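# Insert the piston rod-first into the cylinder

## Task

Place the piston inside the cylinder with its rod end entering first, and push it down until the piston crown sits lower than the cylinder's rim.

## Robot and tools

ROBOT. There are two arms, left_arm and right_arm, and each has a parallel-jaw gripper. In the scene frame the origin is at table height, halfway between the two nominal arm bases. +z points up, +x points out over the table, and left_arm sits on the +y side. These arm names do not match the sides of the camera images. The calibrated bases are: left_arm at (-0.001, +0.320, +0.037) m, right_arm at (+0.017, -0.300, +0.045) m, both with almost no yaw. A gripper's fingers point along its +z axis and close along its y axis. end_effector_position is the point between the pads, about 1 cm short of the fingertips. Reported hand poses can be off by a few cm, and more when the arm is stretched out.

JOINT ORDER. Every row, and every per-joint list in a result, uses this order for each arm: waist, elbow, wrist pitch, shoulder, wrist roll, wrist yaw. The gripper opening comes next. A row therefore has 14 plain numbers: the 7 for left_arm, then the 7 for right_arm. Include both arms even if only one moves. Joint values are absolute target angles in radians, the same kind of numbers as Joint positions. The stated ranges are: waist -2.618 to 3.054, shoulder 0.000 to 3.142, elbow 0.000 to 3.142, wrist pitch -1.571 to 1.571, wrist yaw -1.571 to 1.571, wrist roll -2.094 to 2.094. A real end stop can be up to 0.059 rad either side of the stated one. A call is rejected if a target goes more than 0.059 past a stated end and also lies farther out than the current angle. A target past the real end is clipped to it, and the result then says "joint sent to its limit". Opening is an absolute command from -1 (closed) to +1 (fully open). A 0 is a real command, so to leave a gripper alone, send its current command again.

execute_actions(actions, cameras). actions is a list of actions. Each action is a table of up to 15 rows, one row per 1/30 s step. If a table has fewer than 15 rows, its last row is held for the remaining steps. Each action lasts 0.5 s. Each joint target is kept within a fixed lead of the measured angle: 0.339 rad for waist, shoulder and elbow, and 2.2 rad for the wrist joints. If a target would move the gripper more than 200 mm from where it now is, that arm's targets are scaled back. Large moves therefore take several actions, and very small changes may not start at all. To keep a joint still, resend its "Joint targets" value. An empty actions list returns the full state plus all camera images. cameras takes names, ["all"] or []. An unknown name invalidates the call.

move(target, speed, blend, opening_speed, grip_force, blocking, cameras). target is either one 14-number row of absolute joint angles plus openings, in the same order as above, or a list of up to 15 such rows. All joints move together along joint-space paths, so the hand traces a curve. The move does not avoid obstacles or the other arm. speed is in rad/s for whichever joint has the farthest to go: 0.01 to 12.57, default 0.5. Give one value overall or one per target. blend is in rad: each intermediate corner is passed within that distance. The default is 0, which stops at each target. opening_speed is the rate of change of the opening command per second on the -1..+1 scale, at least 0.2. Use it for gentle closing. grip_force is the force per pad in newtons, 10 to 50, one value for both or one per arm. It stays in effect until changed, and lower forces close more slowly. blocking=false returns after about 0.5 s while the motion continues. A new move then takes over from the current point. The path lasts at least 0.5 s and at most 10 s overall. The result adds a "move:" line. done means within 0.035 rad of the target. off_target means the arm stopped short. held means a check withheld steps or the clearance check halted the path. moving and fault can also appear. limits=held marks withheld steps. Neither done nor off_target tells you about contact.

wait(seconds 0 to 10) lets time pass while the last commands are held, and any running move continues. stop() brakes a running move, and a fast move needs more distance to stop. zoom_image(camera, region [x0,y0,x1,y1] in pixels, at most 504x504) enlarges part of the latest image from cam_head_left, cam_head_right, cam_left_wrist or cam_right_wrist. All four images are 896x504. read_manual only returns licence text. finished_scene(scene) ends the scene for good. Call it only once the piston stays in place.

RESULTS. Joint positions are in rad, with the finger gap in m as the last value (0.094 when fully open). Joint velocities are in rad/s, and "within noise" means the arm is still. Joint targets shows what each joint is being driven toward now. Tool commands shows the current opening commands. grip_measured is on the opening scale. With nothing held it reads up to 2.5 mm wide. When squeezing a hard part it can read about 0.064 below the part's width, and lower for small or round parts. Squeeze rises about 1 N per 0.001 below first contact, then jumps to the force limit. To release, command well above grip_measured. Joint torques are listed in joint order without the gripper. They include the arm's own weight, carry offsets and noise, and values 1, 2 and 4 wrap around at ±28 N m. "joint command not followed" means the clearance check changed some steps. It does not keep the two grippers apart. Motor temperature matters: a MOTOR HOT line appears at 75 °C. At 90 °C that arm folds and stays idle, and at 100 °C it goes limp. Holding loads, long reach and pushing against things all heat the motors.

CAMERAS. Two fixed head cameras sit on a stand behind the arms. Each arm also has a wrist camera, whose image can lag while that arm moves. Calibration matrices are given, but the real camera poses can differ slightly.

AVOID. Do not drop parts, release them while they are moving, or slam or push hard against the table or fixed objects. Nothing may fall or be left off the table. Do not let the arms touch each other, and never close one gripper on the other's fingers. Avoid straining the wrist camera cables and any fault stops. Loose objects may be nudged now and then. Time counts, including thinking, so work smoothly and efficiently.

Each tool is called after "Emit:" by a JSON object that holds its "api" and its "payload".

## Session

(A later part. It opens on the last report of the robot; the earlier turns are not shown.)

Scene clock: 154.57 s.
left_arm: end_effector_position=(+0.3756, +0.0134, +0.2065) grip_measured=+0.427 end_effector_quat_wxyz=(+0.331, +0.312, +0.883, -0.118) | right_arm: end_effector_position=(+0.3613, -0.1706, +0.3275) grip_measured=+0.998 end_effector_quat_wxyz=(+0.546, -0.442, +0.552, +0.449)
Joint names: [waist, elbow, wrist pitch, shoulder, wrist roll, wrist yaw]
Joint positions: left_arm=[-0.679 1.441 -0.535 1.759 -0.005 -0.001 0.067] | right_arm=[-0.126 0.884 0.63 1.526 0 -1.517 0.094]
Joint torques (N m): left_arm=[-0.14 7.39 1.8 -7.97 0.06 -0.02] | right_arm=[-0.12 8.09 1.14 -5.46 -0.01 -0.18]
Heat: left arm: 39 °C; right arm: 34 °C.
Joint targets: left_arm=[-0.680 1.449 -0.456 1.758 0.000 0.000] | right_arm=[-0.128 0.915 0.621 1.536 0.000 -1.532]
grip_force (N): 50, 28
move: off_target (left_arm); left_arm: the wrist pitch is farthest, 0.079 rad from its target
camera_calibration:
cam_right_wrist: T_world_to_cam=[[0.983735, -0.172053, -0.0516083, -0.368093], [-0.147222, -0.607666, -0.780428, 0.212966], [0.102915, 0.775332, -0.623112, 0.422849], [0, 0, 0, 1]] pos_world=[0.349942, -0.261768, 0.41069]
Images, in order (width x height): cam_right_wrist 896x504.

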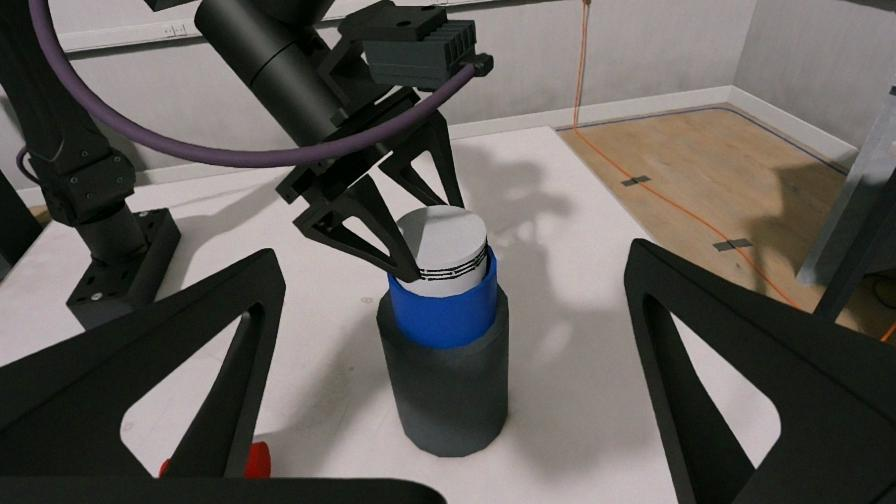

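Emit:
{"api": "move", "payload": {"target": [[-0.680,1.389,-0.388,1.705,0,0,0.15,-0.128,0.915,0.621,1.536,0,-1.532,1.0],[-0.680,1.374,-0.386,1.678,0,0,0.15,-0.128,0.915,0.621,1.536,0,-1.532,1.0]], "speed": 0.12, "cameras": ["cam_right_wrist"]}}

Emit:
{"api": "zoom_image", "payload": {"camera": "cam_right_wrist", "region": [360, 165, 530, 365]}}

Scene clock: 158.23 s.
left_arm: end_effector_position=(+0.3758, +0.0133, +0.1978) grip_measured=+0.427 end_effector_quat_wxyz=(+0.344, +0.310, +0.878, -0.123) | right_arm: end_effector_position=(+0.3613, -0.1706, +0.3275) grip_measured=+0.998 end_effector_quat_wxyz=(+0.546, -0.442, +0.552, +0.449)
Joint names: [waist, elbow, wrist pitch, shoulder, wrist roll, wrist yaw]
Joint positions: left_arm=[-0.679 1.369 -0.449 1.744 -0.005 -0.001 0.067] | right_arm=[-0.126 0.884 0.63 1.526 0 -1.517 0.094]
Joint torques (N m): left_arm=[-0.14 7.17 1.68 -12.81 0.06 -0.02] | right_arm=[-0.09 8.16 1.14 -5.35 0.01 -0.18]
Heat: left arm: 40 °C; right arm: 34 °C.
Joint targets: left_arm=[-0.680 1.374 -0.386 1.678 0.000 0.000] | right_arm=[-0.128 0.915 0.621 1.536 0.000 -1.532]
grip_force (N): 50, 28
move: off_target (left_arm); left_arm: the shoulder is farthest, 0.066 rad from its target
camera_calibration:
cam_right_wrist: T_world_to_cam=[[0.983735, -0.172053, -0.0516083, -0.368093], [-0.147222, -0.607666, -0.780428, 0.212966], [0.102915, 0.775332, -0.623112, 0.422849], [0, 0, 0, 1]] pos_world=[0.349942, -0.261768, 0.41069]
Images, in order (width x height): cam_right_wrist 896x504.

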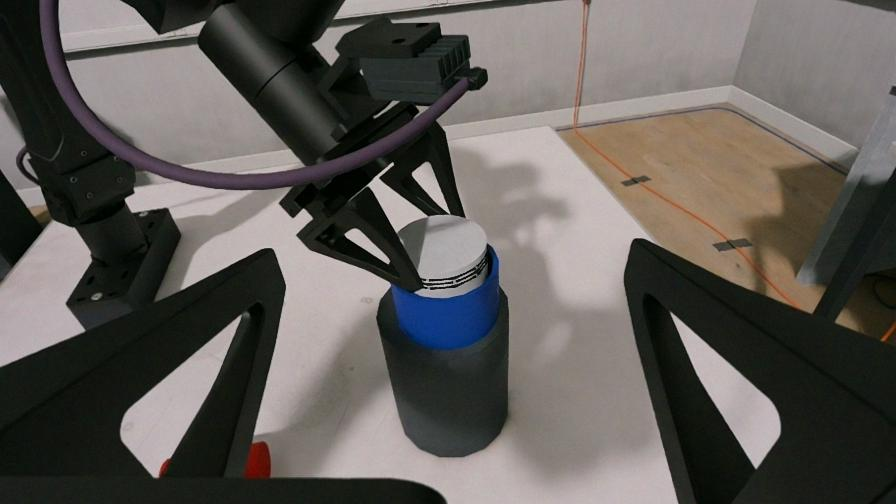

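Scaled by 2.520 from the camera's 896x504 image, which has a finer 1280x720 frame.

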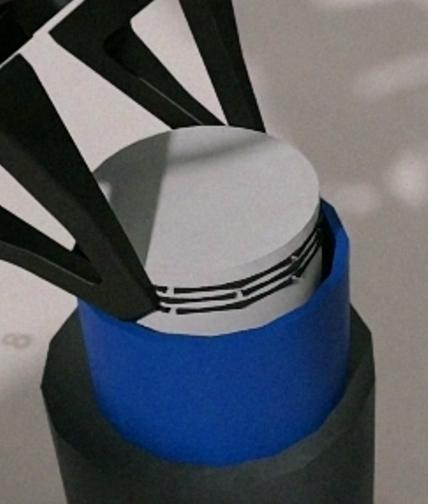

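Emit:
{"api": "zoom_image", "payload": {"camera": "cam_right_wrist", "region": [380, 205, 510, 305]}}

Scaled by 3.877 from the camera's 896x504 image, which has a finer 1280x720 frame.

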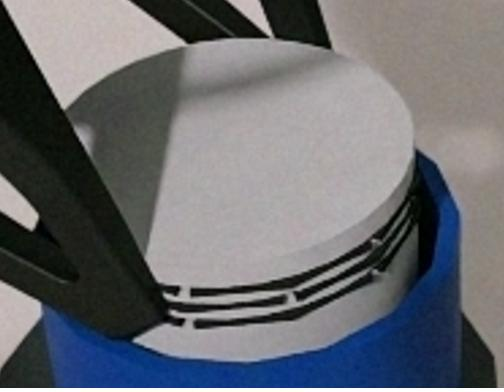

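Emit:
{"api": "move", "payload": {"target": [[-0.680,1.374,-0.406,1.678,0,0,0.15,-0.128,0.915,0.621,1.536,0,-1.532,1.0],[-0.680,1.374,-0.421,1.678,0,0,0.15,-0.128,0.915,0.621,1.536,0,-1.532,1.0]], "speed": 0.05, "cameras": ["cam_right_wrist"]}}

Emit:
{"api": "zoom_image", "payload": {"camera": "cam_right_wrist", "region": [360, 165, 530, 365]}}

Scene clock: 167.13 s.
left_arm: end_effector_position=(+0.3756, +0.0134, +0.1976) grip_measured=+0.427 end_effector_quat_wxyz=(+0.343, +0.310, +0.878, -0.123) | right_arm: end_effector_position=(+0.3613, -0.1706, +0.3275) grip_measured=+0.998 end_effector_quat_wxyz=(+0.546, -0.442, +0.552, +0.449)
Joint names: [waist, elbow, wrist pitch, shoulder, wrist roll, wrist yaw]
Joint positions: left_arm=[-0.679 1.369 -0.45 1.744 -0.005 -0.001 0.067] | right_arm=[-0.126 0.884 0.63 1.526 0 -1.517 0.094]
Joint torques (N m): left_arm=[-0.14 7.17 1.36 -12.79 0.06 -0.02] | right_arm=[-0.1 8.1 1.12 -5.41 0.01 -0.18]
Heat: left arm: 41 °C; right arm: 33 °C.
Joint targets: left_arm=[-0.680 1.374 -0.421 1.678 0.000 0.000] | right_arm=[-0.128 0.915 0.621 1.536 0.000 -1.532]
grip_force (N): 50, 28
move: off_target (left_arm); left_arm: the shoulder is farthest, 0.066 rad from its target
camera_calibration:
cam_right_wrist: T_world_to_cam=[[0.983735, -0.172053, -0.0516083, -0.368093], [-0.147222, -0.607666, -0.780428, 0.212966], [0.102915, 0.775332, -0.623112, 0.422849], [0, 0, 0, 1]] pos_world=[0.349942, -0.261768, 0.41069]
Images, in order (width x height): cam_right_wrist 896x504.

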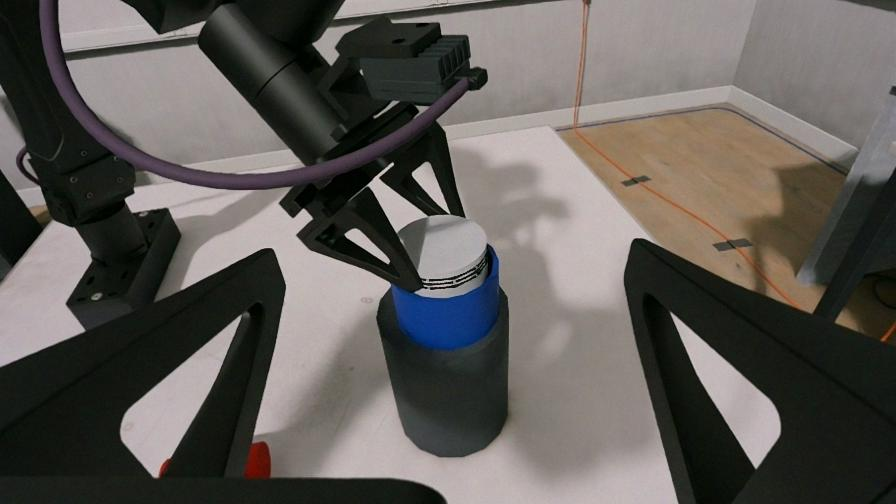

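Scaled by 2.520 from the camera's 896x504 image, which has a finer 1280x720 frame.

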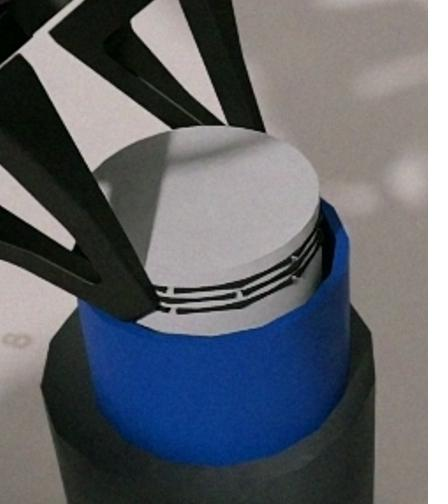

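Emit:
{"api": "zoom_image", "payload": {"camera": "cam_right_wrist", "region": [380, 250, 450, 320]}}

Scaled by 7.200 from the camera's 896x504 image, which has a finer 1280x720 frame.

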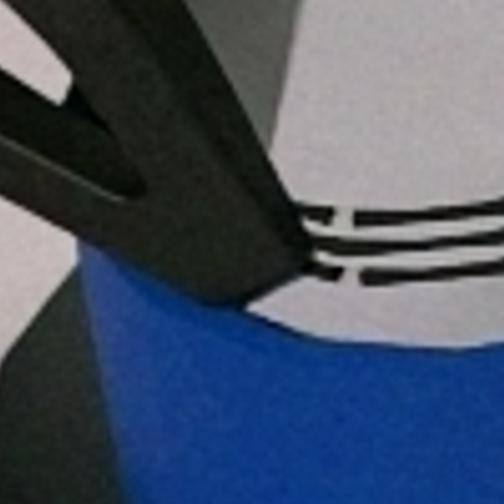

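Emit:
{"api": "move", "payload": {"target": [[-0.680,1.416,-0.421,1.676,0,0,0.15,-0.128,0.915,0.621,1.536,0,-1.532,1.0],[-0.680,1.456,-0.463,1.674,0,0,0.15,-0.128,0.915,0.621,1.536,0,-1.532,1.0]], "speed": 0.08, "cameras": ["cam_right_wrist"]}}

Emit:
{"api": "zoom_image", "payload": {"camera": "cam_right_wrist", "region": [360, 165, 530, 365]}}

Scene clock: 175.63 s.
left_arm: end_effector_position=(+0.3740, +0.0147, +0.2033) grip_measured=+0.427 end_effector_quat_wxyz=(+0.336, +0.311, +0.881, -0.120) | right_arm: end_effector_position=(+0.3613, -0.1706, +0.3275) grip_measured=+0.998 end_effector_quat_wxyz=(+0.546, -0.442, +0.552, +0.449)
Joint names: [waist, elbow, wrist pitch, shoulder, wrist roll, wrist yaw]
Joint positions: left_arm=[-0.679 1.403 -0.5 1.744 -0.005 -0.001 0.067] | right_arm=[-0.126 0.884 0.63 1.526 0 -1.517 0.094]
Joint torques (N m): left_arm=[-0.13 11 1.42 -13.09 0.06 -0.02] | right_arm=[-0.21 8.03 1.11 -5.37 0.02 -0.19]
Heat: left arm: 41 °C; right arm: 33 °C.
Joint targets: left_arm=[-0.680 1.456 -0.463 1.674 0.000 0.000] | right_arm=[-0.128 0.915 0.621 1.536 0.000 -1.532]
grip_force (N): 50, 28
move: off_target (left_arm); left_arm: the shoulder is farthest, 0.070 rad from its target
camera_calibration:
cam_right_wrist: T_world_to_cam=[[0.983735, -0.172053, -0.0516083, -0.368093], [-0.147222, -0.607666, -0.780428, 0.212966], [0.102915, 0.775332, -0.623112, 0.422849], [0, 0, 0, 1]] pos_world=[0.349942, -0.261768, 0.41069]
Images, in order (width x height): cam_right_wrist 896x504.

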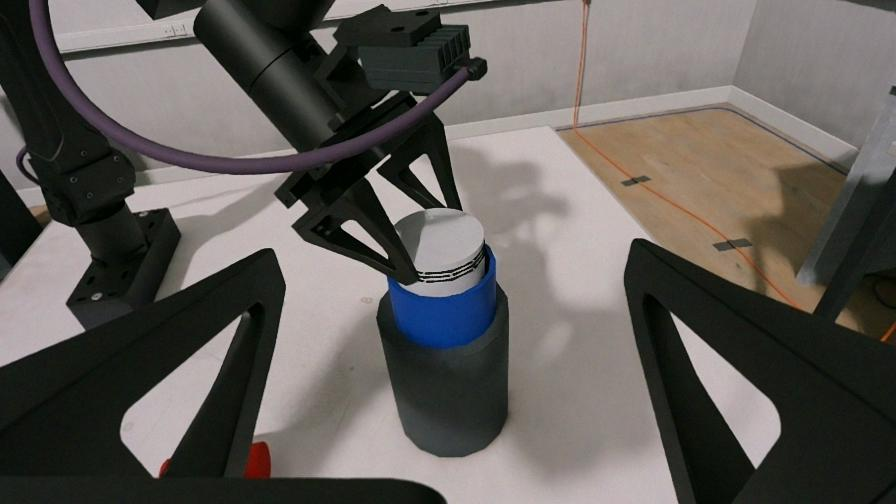

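Scaled by 2.520 from the camera's 896x504 image, which has a finer 1280x720 frame.

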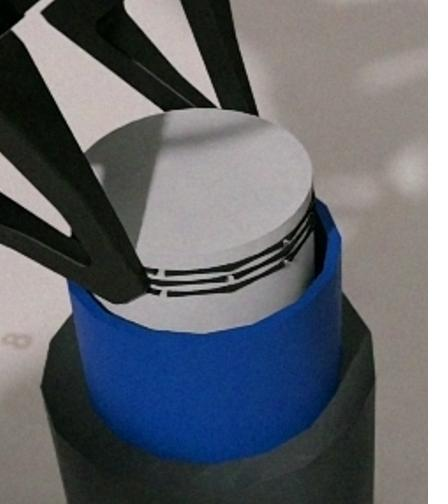

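Emit:
{"api": "zoom_image", "payload": {"camera": "cam_right_wrist", "region": [370, 240, 520, 360]}}

Scaled by 3.360 from the camera's 896x504 image, which has a finer 1280x720 frame.

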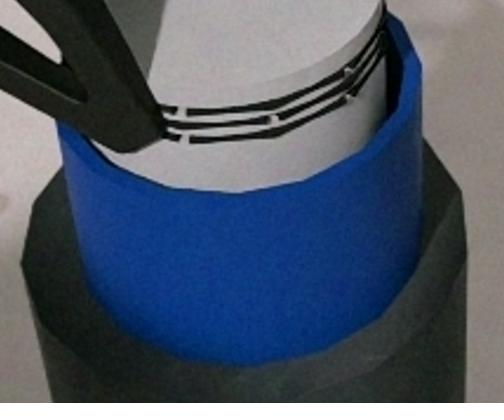

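Emit:
{"api": "move", "payload": {"target": [-0.680,1.456,-0.472,1.668,0,0,0.15,-0.128,0.915,0.621,1.536,0,-1.532,1.0], "speed": 0.03, "cameras": ["cam_right_wrist"]}}

Emit:
{"api": "zoom_image", "payload": {"camera": "cam_right_wrist", "region": [370, 200, 520, 340]}}

Scene clock: 187.07 s.
left_arm: end_effector_position=(+0.3726, +0.0159, +0.2053) grip_measured=+0.427 end_effector_quat_wxyz=(+0.336, +0.311, +0.881, -0.120) | right_arm: end_effector_position=(+0.3613, -0.1706, +0.3275) grip_measured=+0.998 end_effector_quat_wxyz=(+0.546, -0.442, +0.552, +0.449)
Joint names: [waist, elbow, wrist pitch, shoulder, wrist roll, wrist yaw]
Joint positions: left_arm=[-0.679 1.403 -0.508 1.737 -0.005 -0.001 0.067] | right_arm=[-0.126 0.884 0.63 1.526 0 -1.517 0.094]
Joint torques (N m): left_arm=[-0.14 10.99 1.4 -12.92 0.06 -0.03] | right_arm=[-0.13 8.08 1.14 -5.35 0 -0.15]
Heat: left arm: 40 °C; right arm: 33 °C.
Joint targets: left_arm=[-0.680 1.456 -0.472 1.668 0.000 0.000] | right_arm=[-0.128 0.915 0.621 1.536 0.000 -1.532]
grip_force (N): 50, 28
move: off_target (left_arm); left_arm: the shoulder is farthest, 0.069 rad from its target
camera_calibration:
cam_right_wrist: T_world_to_cam=[[0.983735, -0.172053, -0.0516083, -0.368093], [-0.147222, -0.607666, -0.780428, 0.212966], [0.102915, 0.775332, -0.623112, 0.422849], [0, 0, 0, 1]] pos_world=[0.349942, -0.261768, 0.41069]
Images, in order (width x height): cam_right_wrist 896x504.

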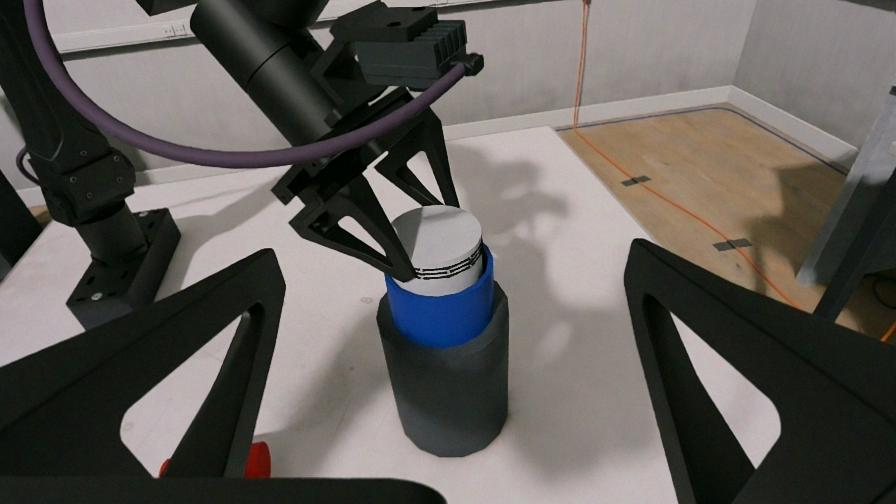

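Scaled by 3.360 from the camera's 896x504 image, which has a finer 1280x720 frame.

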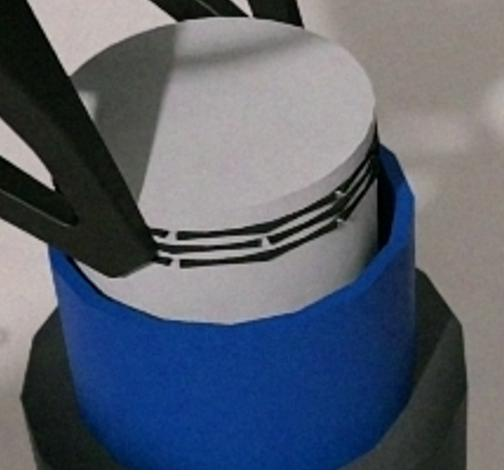

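Emit:
{"api": "move", "payload": {"target": [[-0.680,1.409,-0.434,1.734,0,0,0.15,-0.128,0.915,0.621,1.536,0,-1.532,1.0],[-0.680,1.389,-0.398,1.751,0,0,0.15,-0.128,0.915,0.621,1.536,0,-1.532,1.0]], "speed": [0.08, 0.03], "cameras": ["cam_right_wrist"]}}

Emit:
{"api": "zoom_image", "payload": {"camera": "cam_right_wrist", "region": [370, 200, 520, 340]}}

Scene clock: 193.63 s.
left_arm: end_effector_position=(+0.3742, +0.0145, +0.1980) grip_measured=+0.427 end_effector_quat_wxyz=(+0.337, +0.311, +0.881, -0.121) | right_arm: end_effector_position=(+0.3613, -0.1706, +0.3275) grip_measured=+0.998 end_effector_quat_wxyz=(+0.546, -0.442, +0.552, +0.449)
Joint names: [waist, elbow, wrist pitch, shoulder, wrist roll, wrist yaw]
Joint positions: left_arm=[-0.679 1.383 -0.476 1.746 -0.005 -0.001 0.067] | right_arm=[-0.126 0.884 0.63 1.526 0 -1.517 0.094]
Joint torques (N m): left_arm=[-0.14 7.28 1.81 -7.46 0.06 -0.02] | right_arm=[-0.12 8.16 1.16 -5.42 0.02 -0.19]
Heat: left arm: 40 °C; right arm: 32 °C.
Joint targets: left_arm=[-0.680 1.389 -0.398 1.751 0.000 0.000] | right_arm=[-0.128 0.915 0.621 1.536 0.000 -1.532]
grip_force (N): 50, 28
move: off_target (left_arm); left_arm: the wrist pitch is farthest, 0.078 rad from its target
camera_calibration:
cam_right_wrist: T_world_to_cam=[[0.983735, -0.172053, -0.0516083, -0.368093], [-0.147222, -0.607666, -0.780428, 0.212966], [0.102915, 0.775332, -0.623112, 0.422849], [0, 0, 0, 1]] pos_world=[0.349942, -0.261768, 0.41069]
Images, in order (width x height): cam_right_wrist 896x504.

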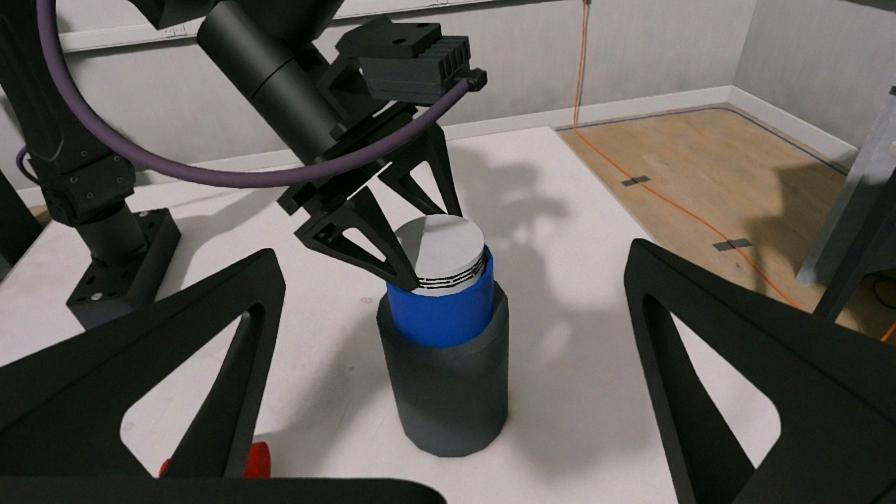

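Scaled by 3.360 from the camera's 896x504 image, which has a finer 1280x720 frame.

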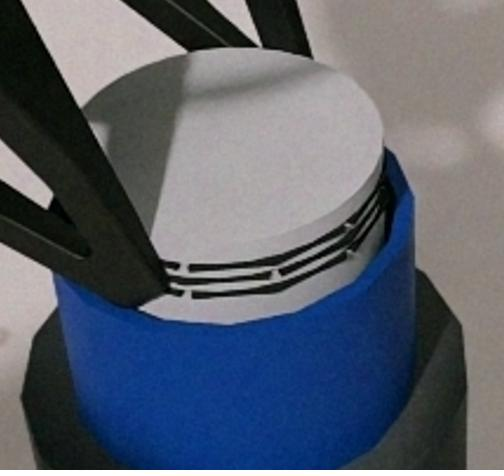

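Emit:
{"api": "move", "payload": {"target": [-0.680,1.389,-0.398,1.751,0,0,0.62,-0.128,0.915,0.621,1.536,0,-1.532,1.0], "speed": 0.1, "opening_speed": 0.35, "cameras": ["cam_right_wrist"]}}

Emit:
{"api": "zoom_image", "payload": {"camera": "cam_right_wrist", "region": [370, 200, 520, 340]}}

Scene clock: 197.37 s.
left_arm: end_effector_position=(+0.3823, +0.0080, +0.2079) grip_measured=+0.618 end_effector_quat_wxyz=(+0.362, +0.307, +0.871, -0.130) | right_arm: end_effector_position=(+0.3613, -0.1706, +0.3275) grip_measured=+0.998 end_effector_quat_wxyz=(+0.546, -0.442, +0.552, +0.449)
Joint names: [waist, elbow, wrist pitch, shoulder, wrist roll, wrist yaw]
Joint positions: left_arm=[-0.679 1.383 -0.419 1.746 -0.005 -0.001 0.076] | right_arm=[-0.126 0.884 0.63 1.526 0 -1.517 0.094]
Joint torques (N m): left_arm=[-0.14 7.34 1.33 -7.53 0.06 -0.02] | right_arm=[-0.13 8.2 1.15 -5.35 0.01 -0.17]
Heat: left arm: 41 °C; right arm: 32 °C.
Joint targets: left_arm=[-0.680 1.389 -0.398 1.751 0.000 0.000] | right_arm=[-0.128 0.915 0.621 1.536 0.000 -1.532]
grip_force (N): 50, 28
move: done
camera_calibration:
cam_right_wrist: T_world_to_cam=[[0.983735, -0.172053, -0.0516083, -0.368093], [-0.147222, -0.607666, -0.780428, 0.212966], [0.102915, 0.775332, -0.623112, 0.422849], [0, 0, 0, 1]] pos_world=[0.349942, -0.261768, 0.41069]
Images, in order (width x height): cam_right_wrist 896x504.

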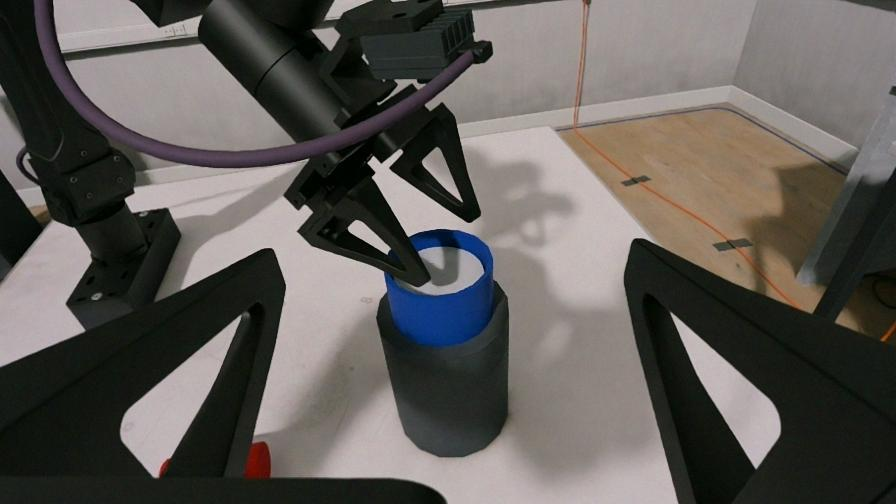

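Scaled by 3.360 from the camera's 896x504 image, which has a finer 1280x720 frame.

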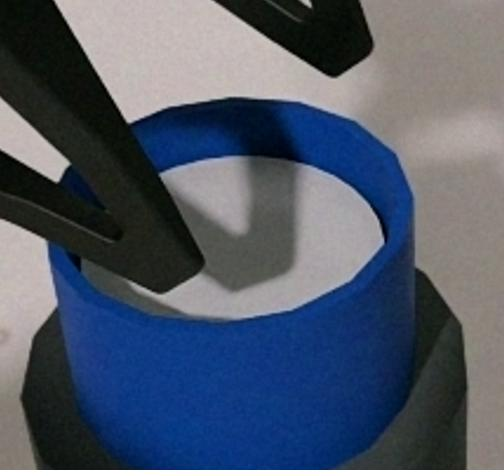

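Emit:
{"api": "move", "payload": {"target": [-0.680,1.835,-0.815,1.775,0,0,1.0,-0.128,0.915,0.621,1.536,0,-1.532,1.0], "speed": 0.9, "cameras": ["cam_left_wrist","cam_right_wrist"]}}

Emit:
{"api": "zoom_image", "payload": {"camera": "cam_left_wrist", "region": [348, 150, 588, 390]}}

Scene clock: 203.23 s.
left_arm: end_effector_position=(+0.3829, +0.0074, +0.3202) grip_measured=+0.998 end_effector_quat_wxyz=(+0.380, +0.305, +0.863, -0.136) | right_arm: end_effector_position=(+0.3613, -0.1706, +0.3275) grip_measured=+0.998 end_effector_quat_wxyz=(+0.546, -0.442, +0.552, +0.449)
Joint names: [waist, elbow, wrist pitch, shoulder, wrist roll, wrist yaw]
Joint positions: left_arm=[-0.679 1.817 -0.8 1.758 -0.005 -0.001 0.094] | right_arm=[-0.126 0.884 0.63 1.526 0 -1.517 0.094]
Joint torques (N m): left_arm=[-0.14 8.02 1.04 -6.46 0.06 -0.02] | right_arm=[-0.2 8.14 1.15 -5.41 0.01 -0.17]
Heat: left arm: 40 °C; right arm: 32 °C.
Joint targets: left_arm=[-0.680 1.835 -0.815 1.775 0.000 0.000] | right_arm=[-0.128 0.915 0.621 1.536 0.000 -1.532]
grip_force (N): 50, 28
move: done
camera_calibration:
cam_left_wrist: T_world_to_cam=[[-0.636536, -0.768447, -0.0656577, 0.271887], [-0.753679, 0.637845, -0.158501, 0.340642], [0.163679, -0.0514065, -0.985173, 0.374114], [0, 0, 0, 1]] pos_world=[0.368565, 0.0108859, 0.440411]
cam_right_wrist: T_world_to_cam=[[0.983735, -0.172053, -0.0516083, -0.368093], [-0.147222, -0.607666, -0.780428, 0.212966], [0.102915, 0.775332, -0.623112, 0.422849], [0, 0, 0, 1]] pos_world=[0.349942, -0.261768, 0.41069]
Images, in order (width x height): cam_left_wrist 896x504, cam_right_wrist 896x504.

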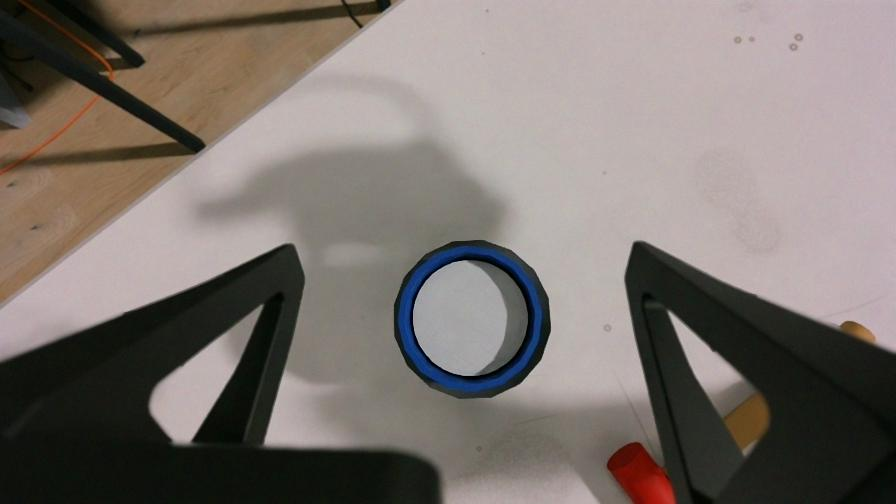

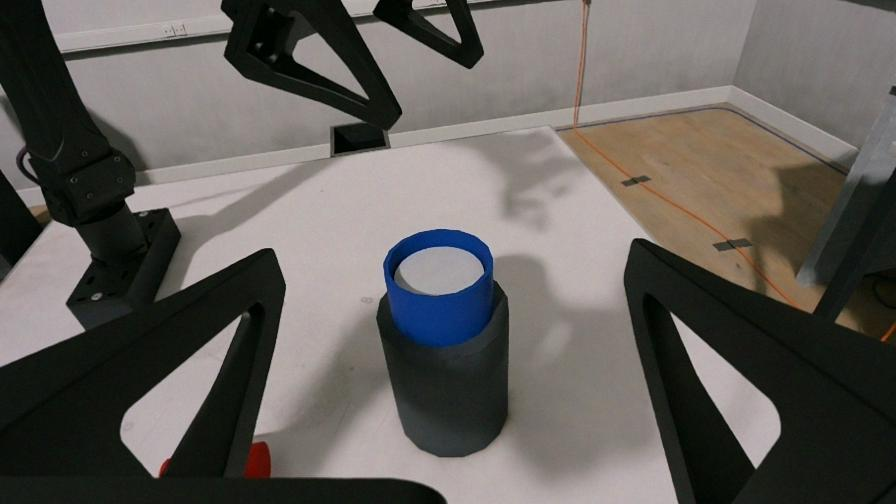

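Scaled by 2.100 from the camera's 896x504 image, which has a finer 1280x720 frame.

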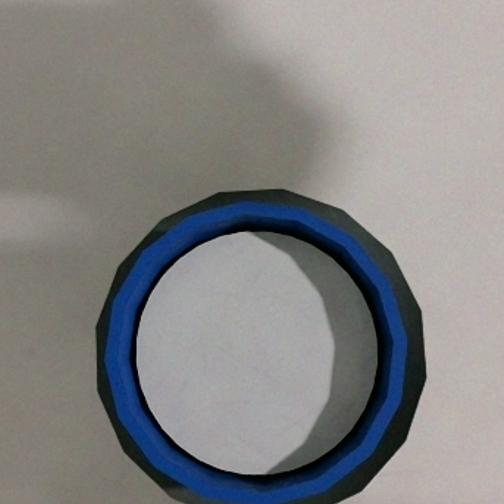

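Emit:
{"api": "zoom_image", "payload": {"camera": "cam_left_wrist", "region": [382, 230, 562, 410]}}

Scaled by 2.800 from the camera's 896x504 image, which has a finer 1280x720 frame.

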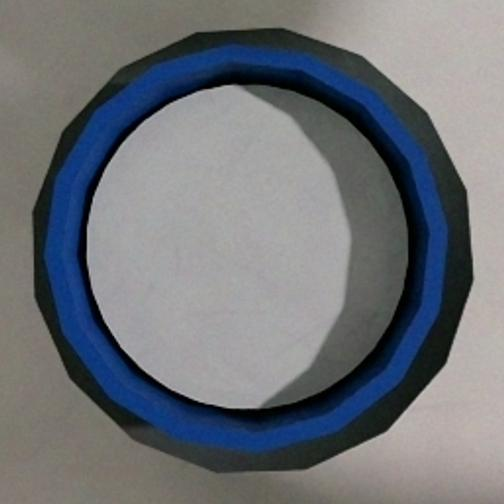

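Emit:
{"api": "move", "payload": {"target": [[-0.680,2.36,-1.335,2.173,0,0,-1.0,-0.128,0.915,0.621,1.536,0,-1.532,1.0],[-0.680,2.53,-1.455,2.315,0,0,-1.0,-0.128,0.915,0.621,1.536,0,-1.532,1.0]], "speed": [0.9, 0.4], "blend": [0.05, 0], "cameras": ["cam_left_wrist","cam_right_wrist"]}}

Scene clock: 215.00 s.
left_arm: end_effector_position=(+0.3909, +0.0009, +0.2278) grip_measured=-0.992 end_effector_quat_wxyz=(+0.161, +0.328, +0.929, -0.057) | right_arm: end_effector_position=(+0.3613, -0.1706, +0.3275) grip_measured=+0.998 end_effector_quat_wxyz=(+0.546, -0.442, +0.552, +0.449)
Joint names: [waist, elbow, wrist pitch, shoulder, wrist roll, wrist yaw]
Joint positions: left_arm=[-0.679 2.504 -1.44 2.292 -0.005 -0.001 0] | right_arm=[-0.126 0.884 0.63 1.526 0 -1.517 0.094]
Joint torques (N m): left_arm=[-0.14 7.72 0.45 -9.47 0.06 -0.02] | right_arm=[-0.2 8.14 1.13 -5.37 0 -0.19]
Heat: left arm: 39 °C; right arm: 32 °C.
Joint targets: left_arm=[-0.680 2.530 -1.455 2.315 0.000 0.000] | right_arm=[-0.128 0.915 0.621 1.536 0.000 -1.532]
grip_force (N): 50, 28
move: done
camera_calibration:
cam_left_wrist: T_world_to_cam=[[-0.659717, -0.749528, -0.0546058, 0.272365], [-0.722019, 0.611992, 0.322729, 0.214114], [-0.208476, 0.252336, -0.944915, 0.417582], [0, 0, 0, 1]] pos_world=[0.421334, -0.0322618, 0.340351]
cam_right_wrist: T_world_to_cam=[[0.983735, -0.172053, -0.0516083, -0.368093], [-0.147222, -0.607666, -0.780428, 0.212966], [0.102915, 0.775332, -0.623112, 0.422849], [0, 0, 0, 1]] pos_world=[0.349942, -0.261768, 0.41069]
Images, in order (width x height): cam_left_wrist 896x504, cam_right_wrist 896x504.

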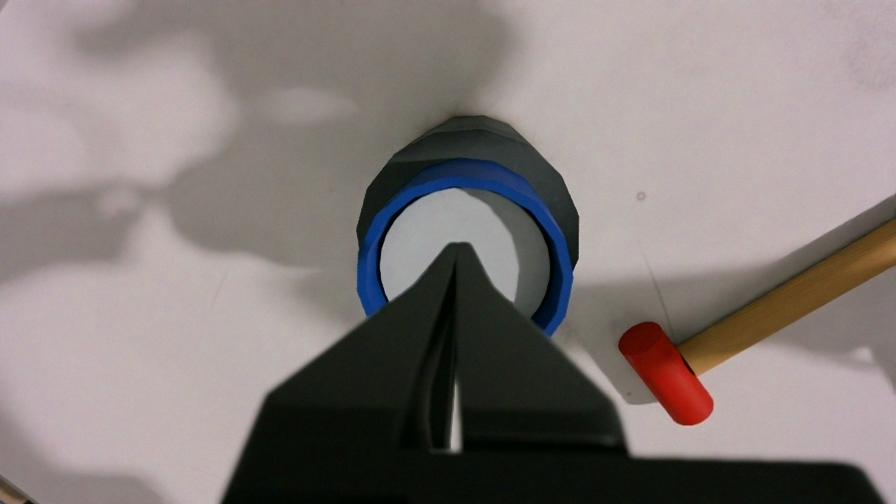

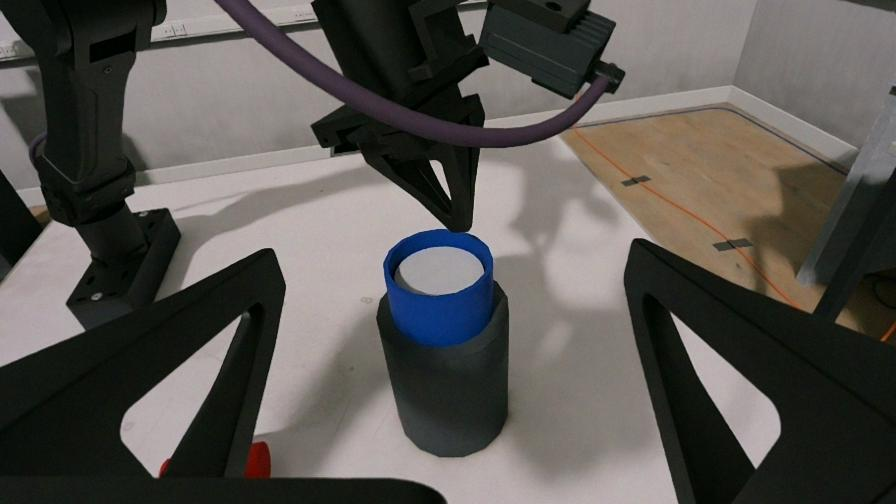

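Emit:
{"api": "move", "payload": {"target": [-0.680,2.405,-1.463,2.315,0,0,-1.0,-0.128,0.915,0.621,1.536,0,-1.532,1.0], "speed": 0.2, "cameras": ["cam_left_wrist","cam_right_wrist"]}}

Emit:
{"api": "zoom_image", "payload": {"camera": "cam_right_wrist", "region": [360, 165, 530, 365]}}

Scene clock: 217.17 s.
left_arm: end_effector_position=(+0.3789, +0.0107, +0.1992) grip_measured=-0.992 end_effector_quat_wxyz=(+0.113, +0.331, +0.936, -0.040) | right_arm: end_effector_position=(+0.3613, -0.1706, +0.3275) grip_measured=+0.998 end_effector_quat_wxyz=(+0.546, -0.442, +0.552, +0.449)
Joint names: [waist, elbow, wrist pitch, shoulder, wrist roll, wrist yaw]
Joint positions: left_arm=[-0.679 2.412 -1.451 2.292 -0.005 -0.001 0] | right_arm=[-0.126 0.884 0.63 1.526 0 -1.517 0.094]
Joint torques (N m): left_arm=[-0.14 5.24 0.31 -9.52 0.06 -0.02] | right_arm=[-0.08 8.16 1.14 -5.38 0.02 -0.16]
Heat: left arm: 39 °C; right arm: 32 °C.
Joint targets: left_arm=[-0.680 2.405 -1.463 2.315 0.000 0.000] | right_arm=[-0.128 0.915 0.621 1.536 0.000 -1.532]
grip_force (N): 50, 28
move: done
camera_calibration:
cam_left_wrist: T_world_to_cam=[[-0.663965, -0.746061, -0.0504405, 0.270953], [-0.69247, 0.58801, 0.418005, 0.178797], [-0.282198, 0.312469, -0.907043, 0.405236], [0, 0, 0, 1]] pos_world=[0.418072, -0.0296112, 0.306495]
cam_right_wrist: T_world_to_cam=[[0.983735, -0.172053, -0.0516083, -0.368093], [-0.147222, -0.607666, -0.780428, 0.212966], [0.102915, 0.775332, -0.623112, 0.422849], [0, 0, 0, 1]] pos_world=[0.349942, -0.261768, 0.41069]
Images, in order (width x height): cam_left_wrist 896x504, cam_right_wrist 896x504.

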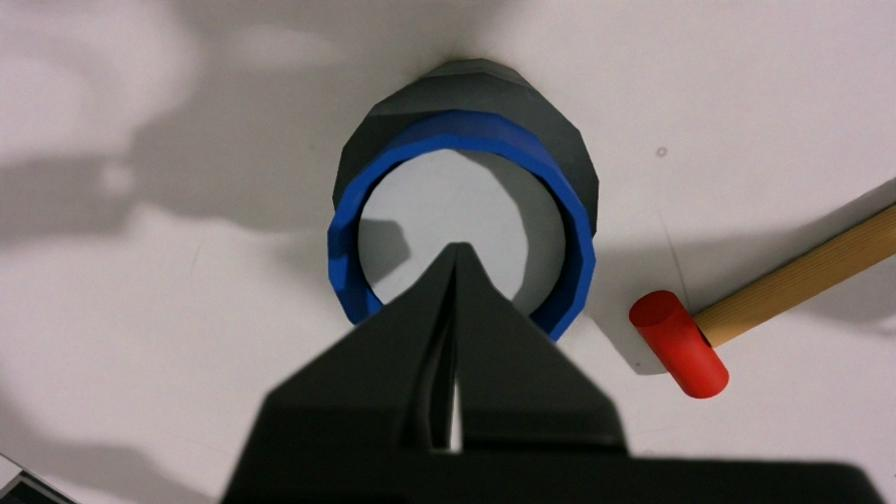

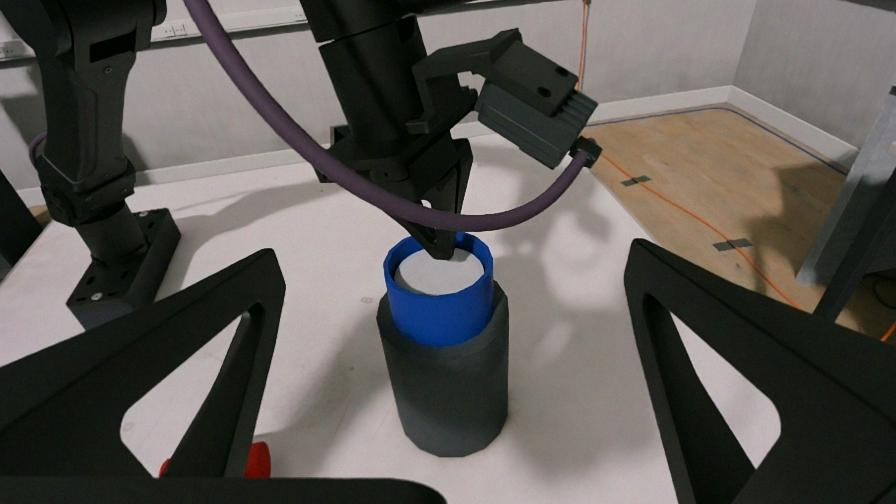

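Scaled by 2.520 from the camera's 896x504 image, which has a finer 1280x720 frame.

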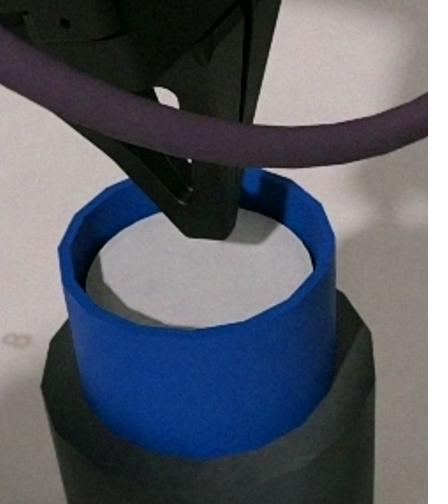

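Emit:
{"api": "move", "payload": {"target": [-0.680,2.36,-1.40,2.318,0,0,-1.0,-0.128,0.915,0.621,1.536,0,-1.532,1.0], "speed": 0.12, "cameras": ["cam_left_wrist","cam_right_wrist"]}}

Emit:
{"api": "zoom_image", "payload": {"camera": "cam_right_wrist", "region": [360, 165, 530, 365]}}

Scene clock: 220.30 s.
left_arm: end_effector_position=(+0.3790, +0.0106, +0.1880) grip_measured=-0.992 end_effector_quat_wxyz=(+0.106, +0.331, +0.937, -0.038) | right_arm: end_effector_position=(+0.3613, -0.1706, +0.3275) grip_measured=+0.998 end_effector_quat_wxyz=(+0.546, -0.442, +0.552, +0.449)
Joint names: [waist, elbow, wrist pitch, shoulder, wrist roll, wrist yaw]
Joint positions: left_arm=[-0.679 2.368 -1.421 2.292 -0.005 -0.001 0] | right_arm=[-0.126 0.884 0.63 1.526 0 -1.517 0.094]
Joint torques (N m): left_arm=[-0.13 5.19 0.6 -9.37 0.06 -0.02] | right_arm=[-0.23 8.16 1.17 -5.31 -0.01 -0.2]
Heat: left arm: 38 °C; right arm: 32 °C.
Joint targets: left_arm=[-0.680 2.360 -1.400 2.318 0.000 0.000] | right_arm=[-0.128 0.915 0.621 1.536 0.000 -1.532]
grip_force (N): 50, 28
move: done
camera_calibration:
cam_left_wrist: T_world_to_cam=[[-0.664493, -0.745629, -0.0498606, 0.270596], [-0.687851, 0.584195, 0.430787, 0.179535], [-0.292079, 0.320551, -0.901075, 0.397708], [0, 0, 0, 1]] pos_world=[0.419464, -0.0306051, 0.294516]
cam_right_wrist: T_world_to_cam=[[0.983735, -0.172053, -0.0516083, -0.368093], [-0.147222, -0.607666, -0.780428, 0.212966], [0.102915, 0.775332, -0.623112, 0.422849], [0, 0, 0, 1]] pos_world=[0.349942, -0.261768, 0.41069]
Images, in order (width x height): cam_left_wrist 896x504, cam_right_wrist 896x504.

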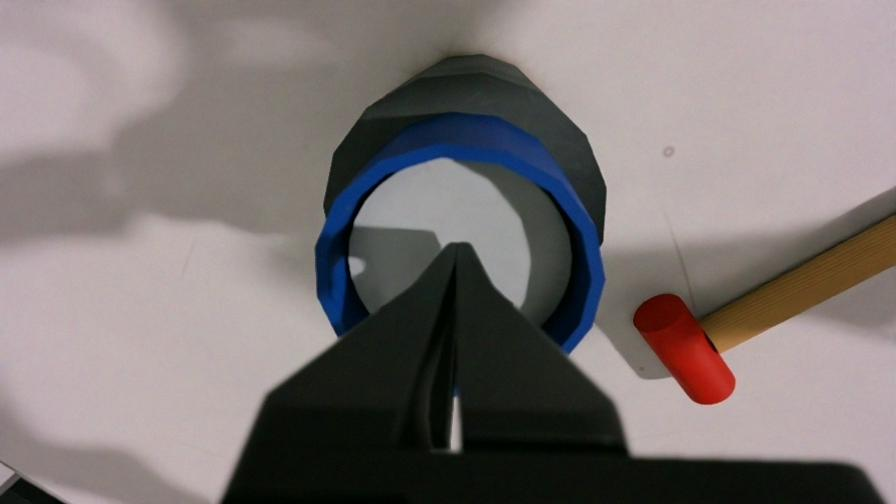

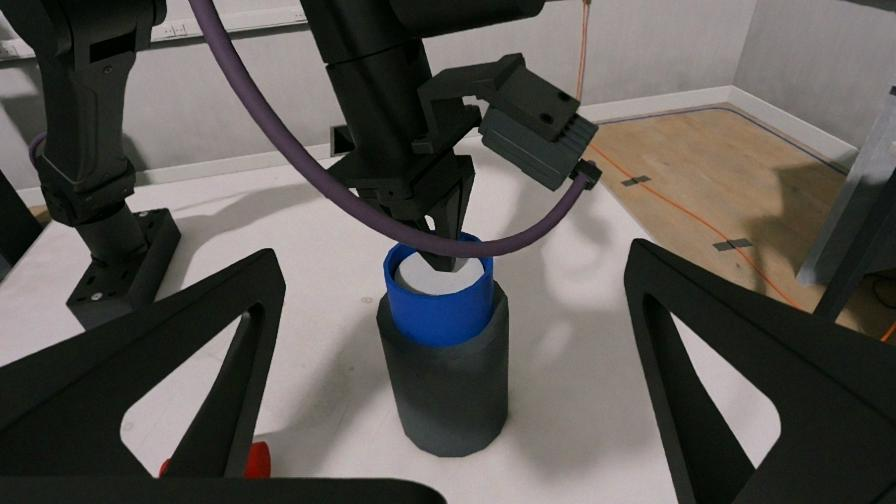

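Scaled by 2.520 from the camera's 896x504 image, which has a finer 1280x720 frame.

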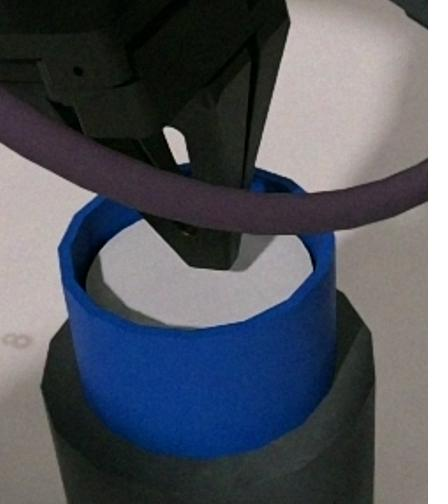

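Emit:
{"api": "move", "payload": {"target": [[-0.680,2.315,-1.435,2.380,0,0,-1.0,-0.128,0.915,0.621,1.536,0,-1.532,1.0],[-0.680,2.277,-1.465,2.440,0,0,-1.0,-0.128,0.915,0.621,1.536,0,-1.532,1.0]], "speed": 0.08, "blend": [0.02, 0], "cameras": ["cam_left_wrist","cam_right_wrist"]}}

Emit:
{"api": "zoom_image", "payload": {"camera": "cam_right_wrist", "region": [360, 165, 530, 365]}}

Scene clock: 224.03 s.
left_arm: end_effector_position=(+0.3767, +0.0125, +0.1682) grip_measured=-0.992 end_effector_quat_wxyz=(+0.083, +0.332, +0.939, -0.030) | right_arm: end_effector_position=(+0.3613, -0.1706, +0.3275) grip_measured=+0.998 end_effector_quat_wxyz=(+0.546, -0.442, +0.552, +0.449)
Joint names: [waist, elbow, wrist pitch, shoulder, wrist roll, wrist yaw]
Joint positions: left_arm=[-0.679 2.344 -1.418 2.319 -0.005 -0.001 0] | right_arm=[-0.126 0.884 0.63 1.526 0 -1.517 0.094]
Joint torques (N m): left_arm=[-0.14 0.96 -0.07 -2.91 0.07 -0.02] | right_arm=[-0.14 8.12 1.16 -5.3 0.01 -0.19]
Heat: left arm: 38 °C; right arm: 32 °C.
Joint targets: left_arm=[-0.680 2.277 -1.465 2.440 0.000 0.000] | right_arm=[-0.128 0.915 0.621 1.536 0.000 -1.532]
grip_force (N): 50, 28
move: off_target (left_arm); left_arm: the shoulder is farthest, 0.121 rad from its target
camera_calibration:
cam_left_wrist: T_world_to_cam=[[-0.666332, -0.744129, -0.0476909, 0.269784], [-0.670738, 0.570215, 0.474305, 0.171755], [-0.32575, 0.348033, -0.879068, 0.387326], [0, 0, 0, 1]] pos_world=[0.42114, -0.0319851, 0.271887]
cam_right_wrist: T_world_to_cam=[[0.983735, -0.172053, -0.0516083, -0.368093], [-0.147222, -0.607666, -0.780428, 0.212966], [0.102915, 0.775332, -0.623112, 0.422849], [0, 0, 0, 1]] pos_world=[0.349942, -0.261768, 0.41069]
Images, in order (width x height): cam_left_wrist 896x504, cam_right_wrist 896x504.

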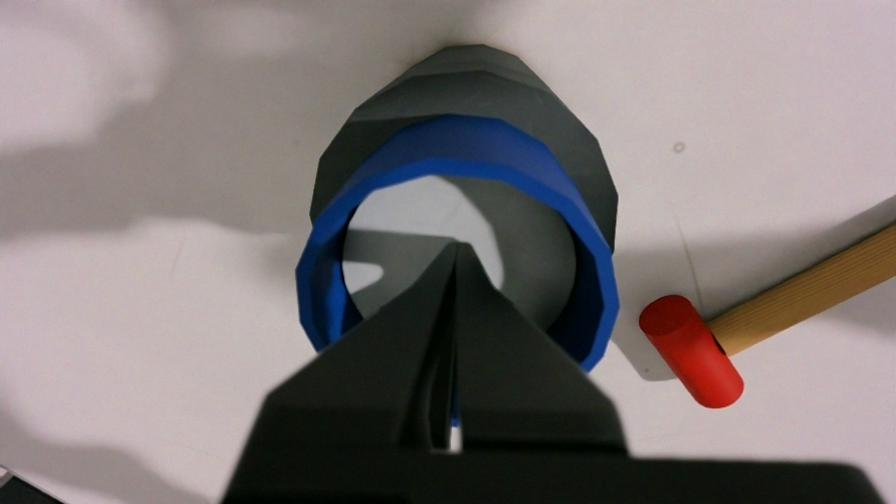

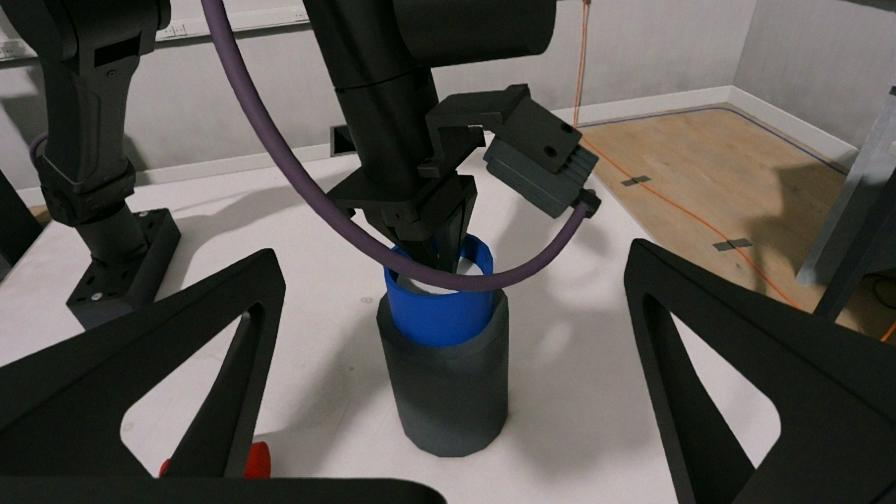

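Scaled by 2.520 from the camera's 896x504 image, which has a finer 1280x720 frame.

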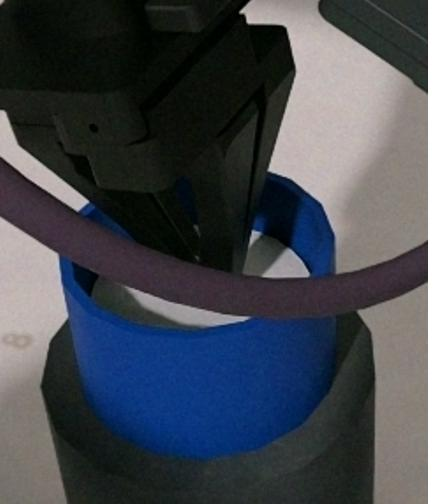

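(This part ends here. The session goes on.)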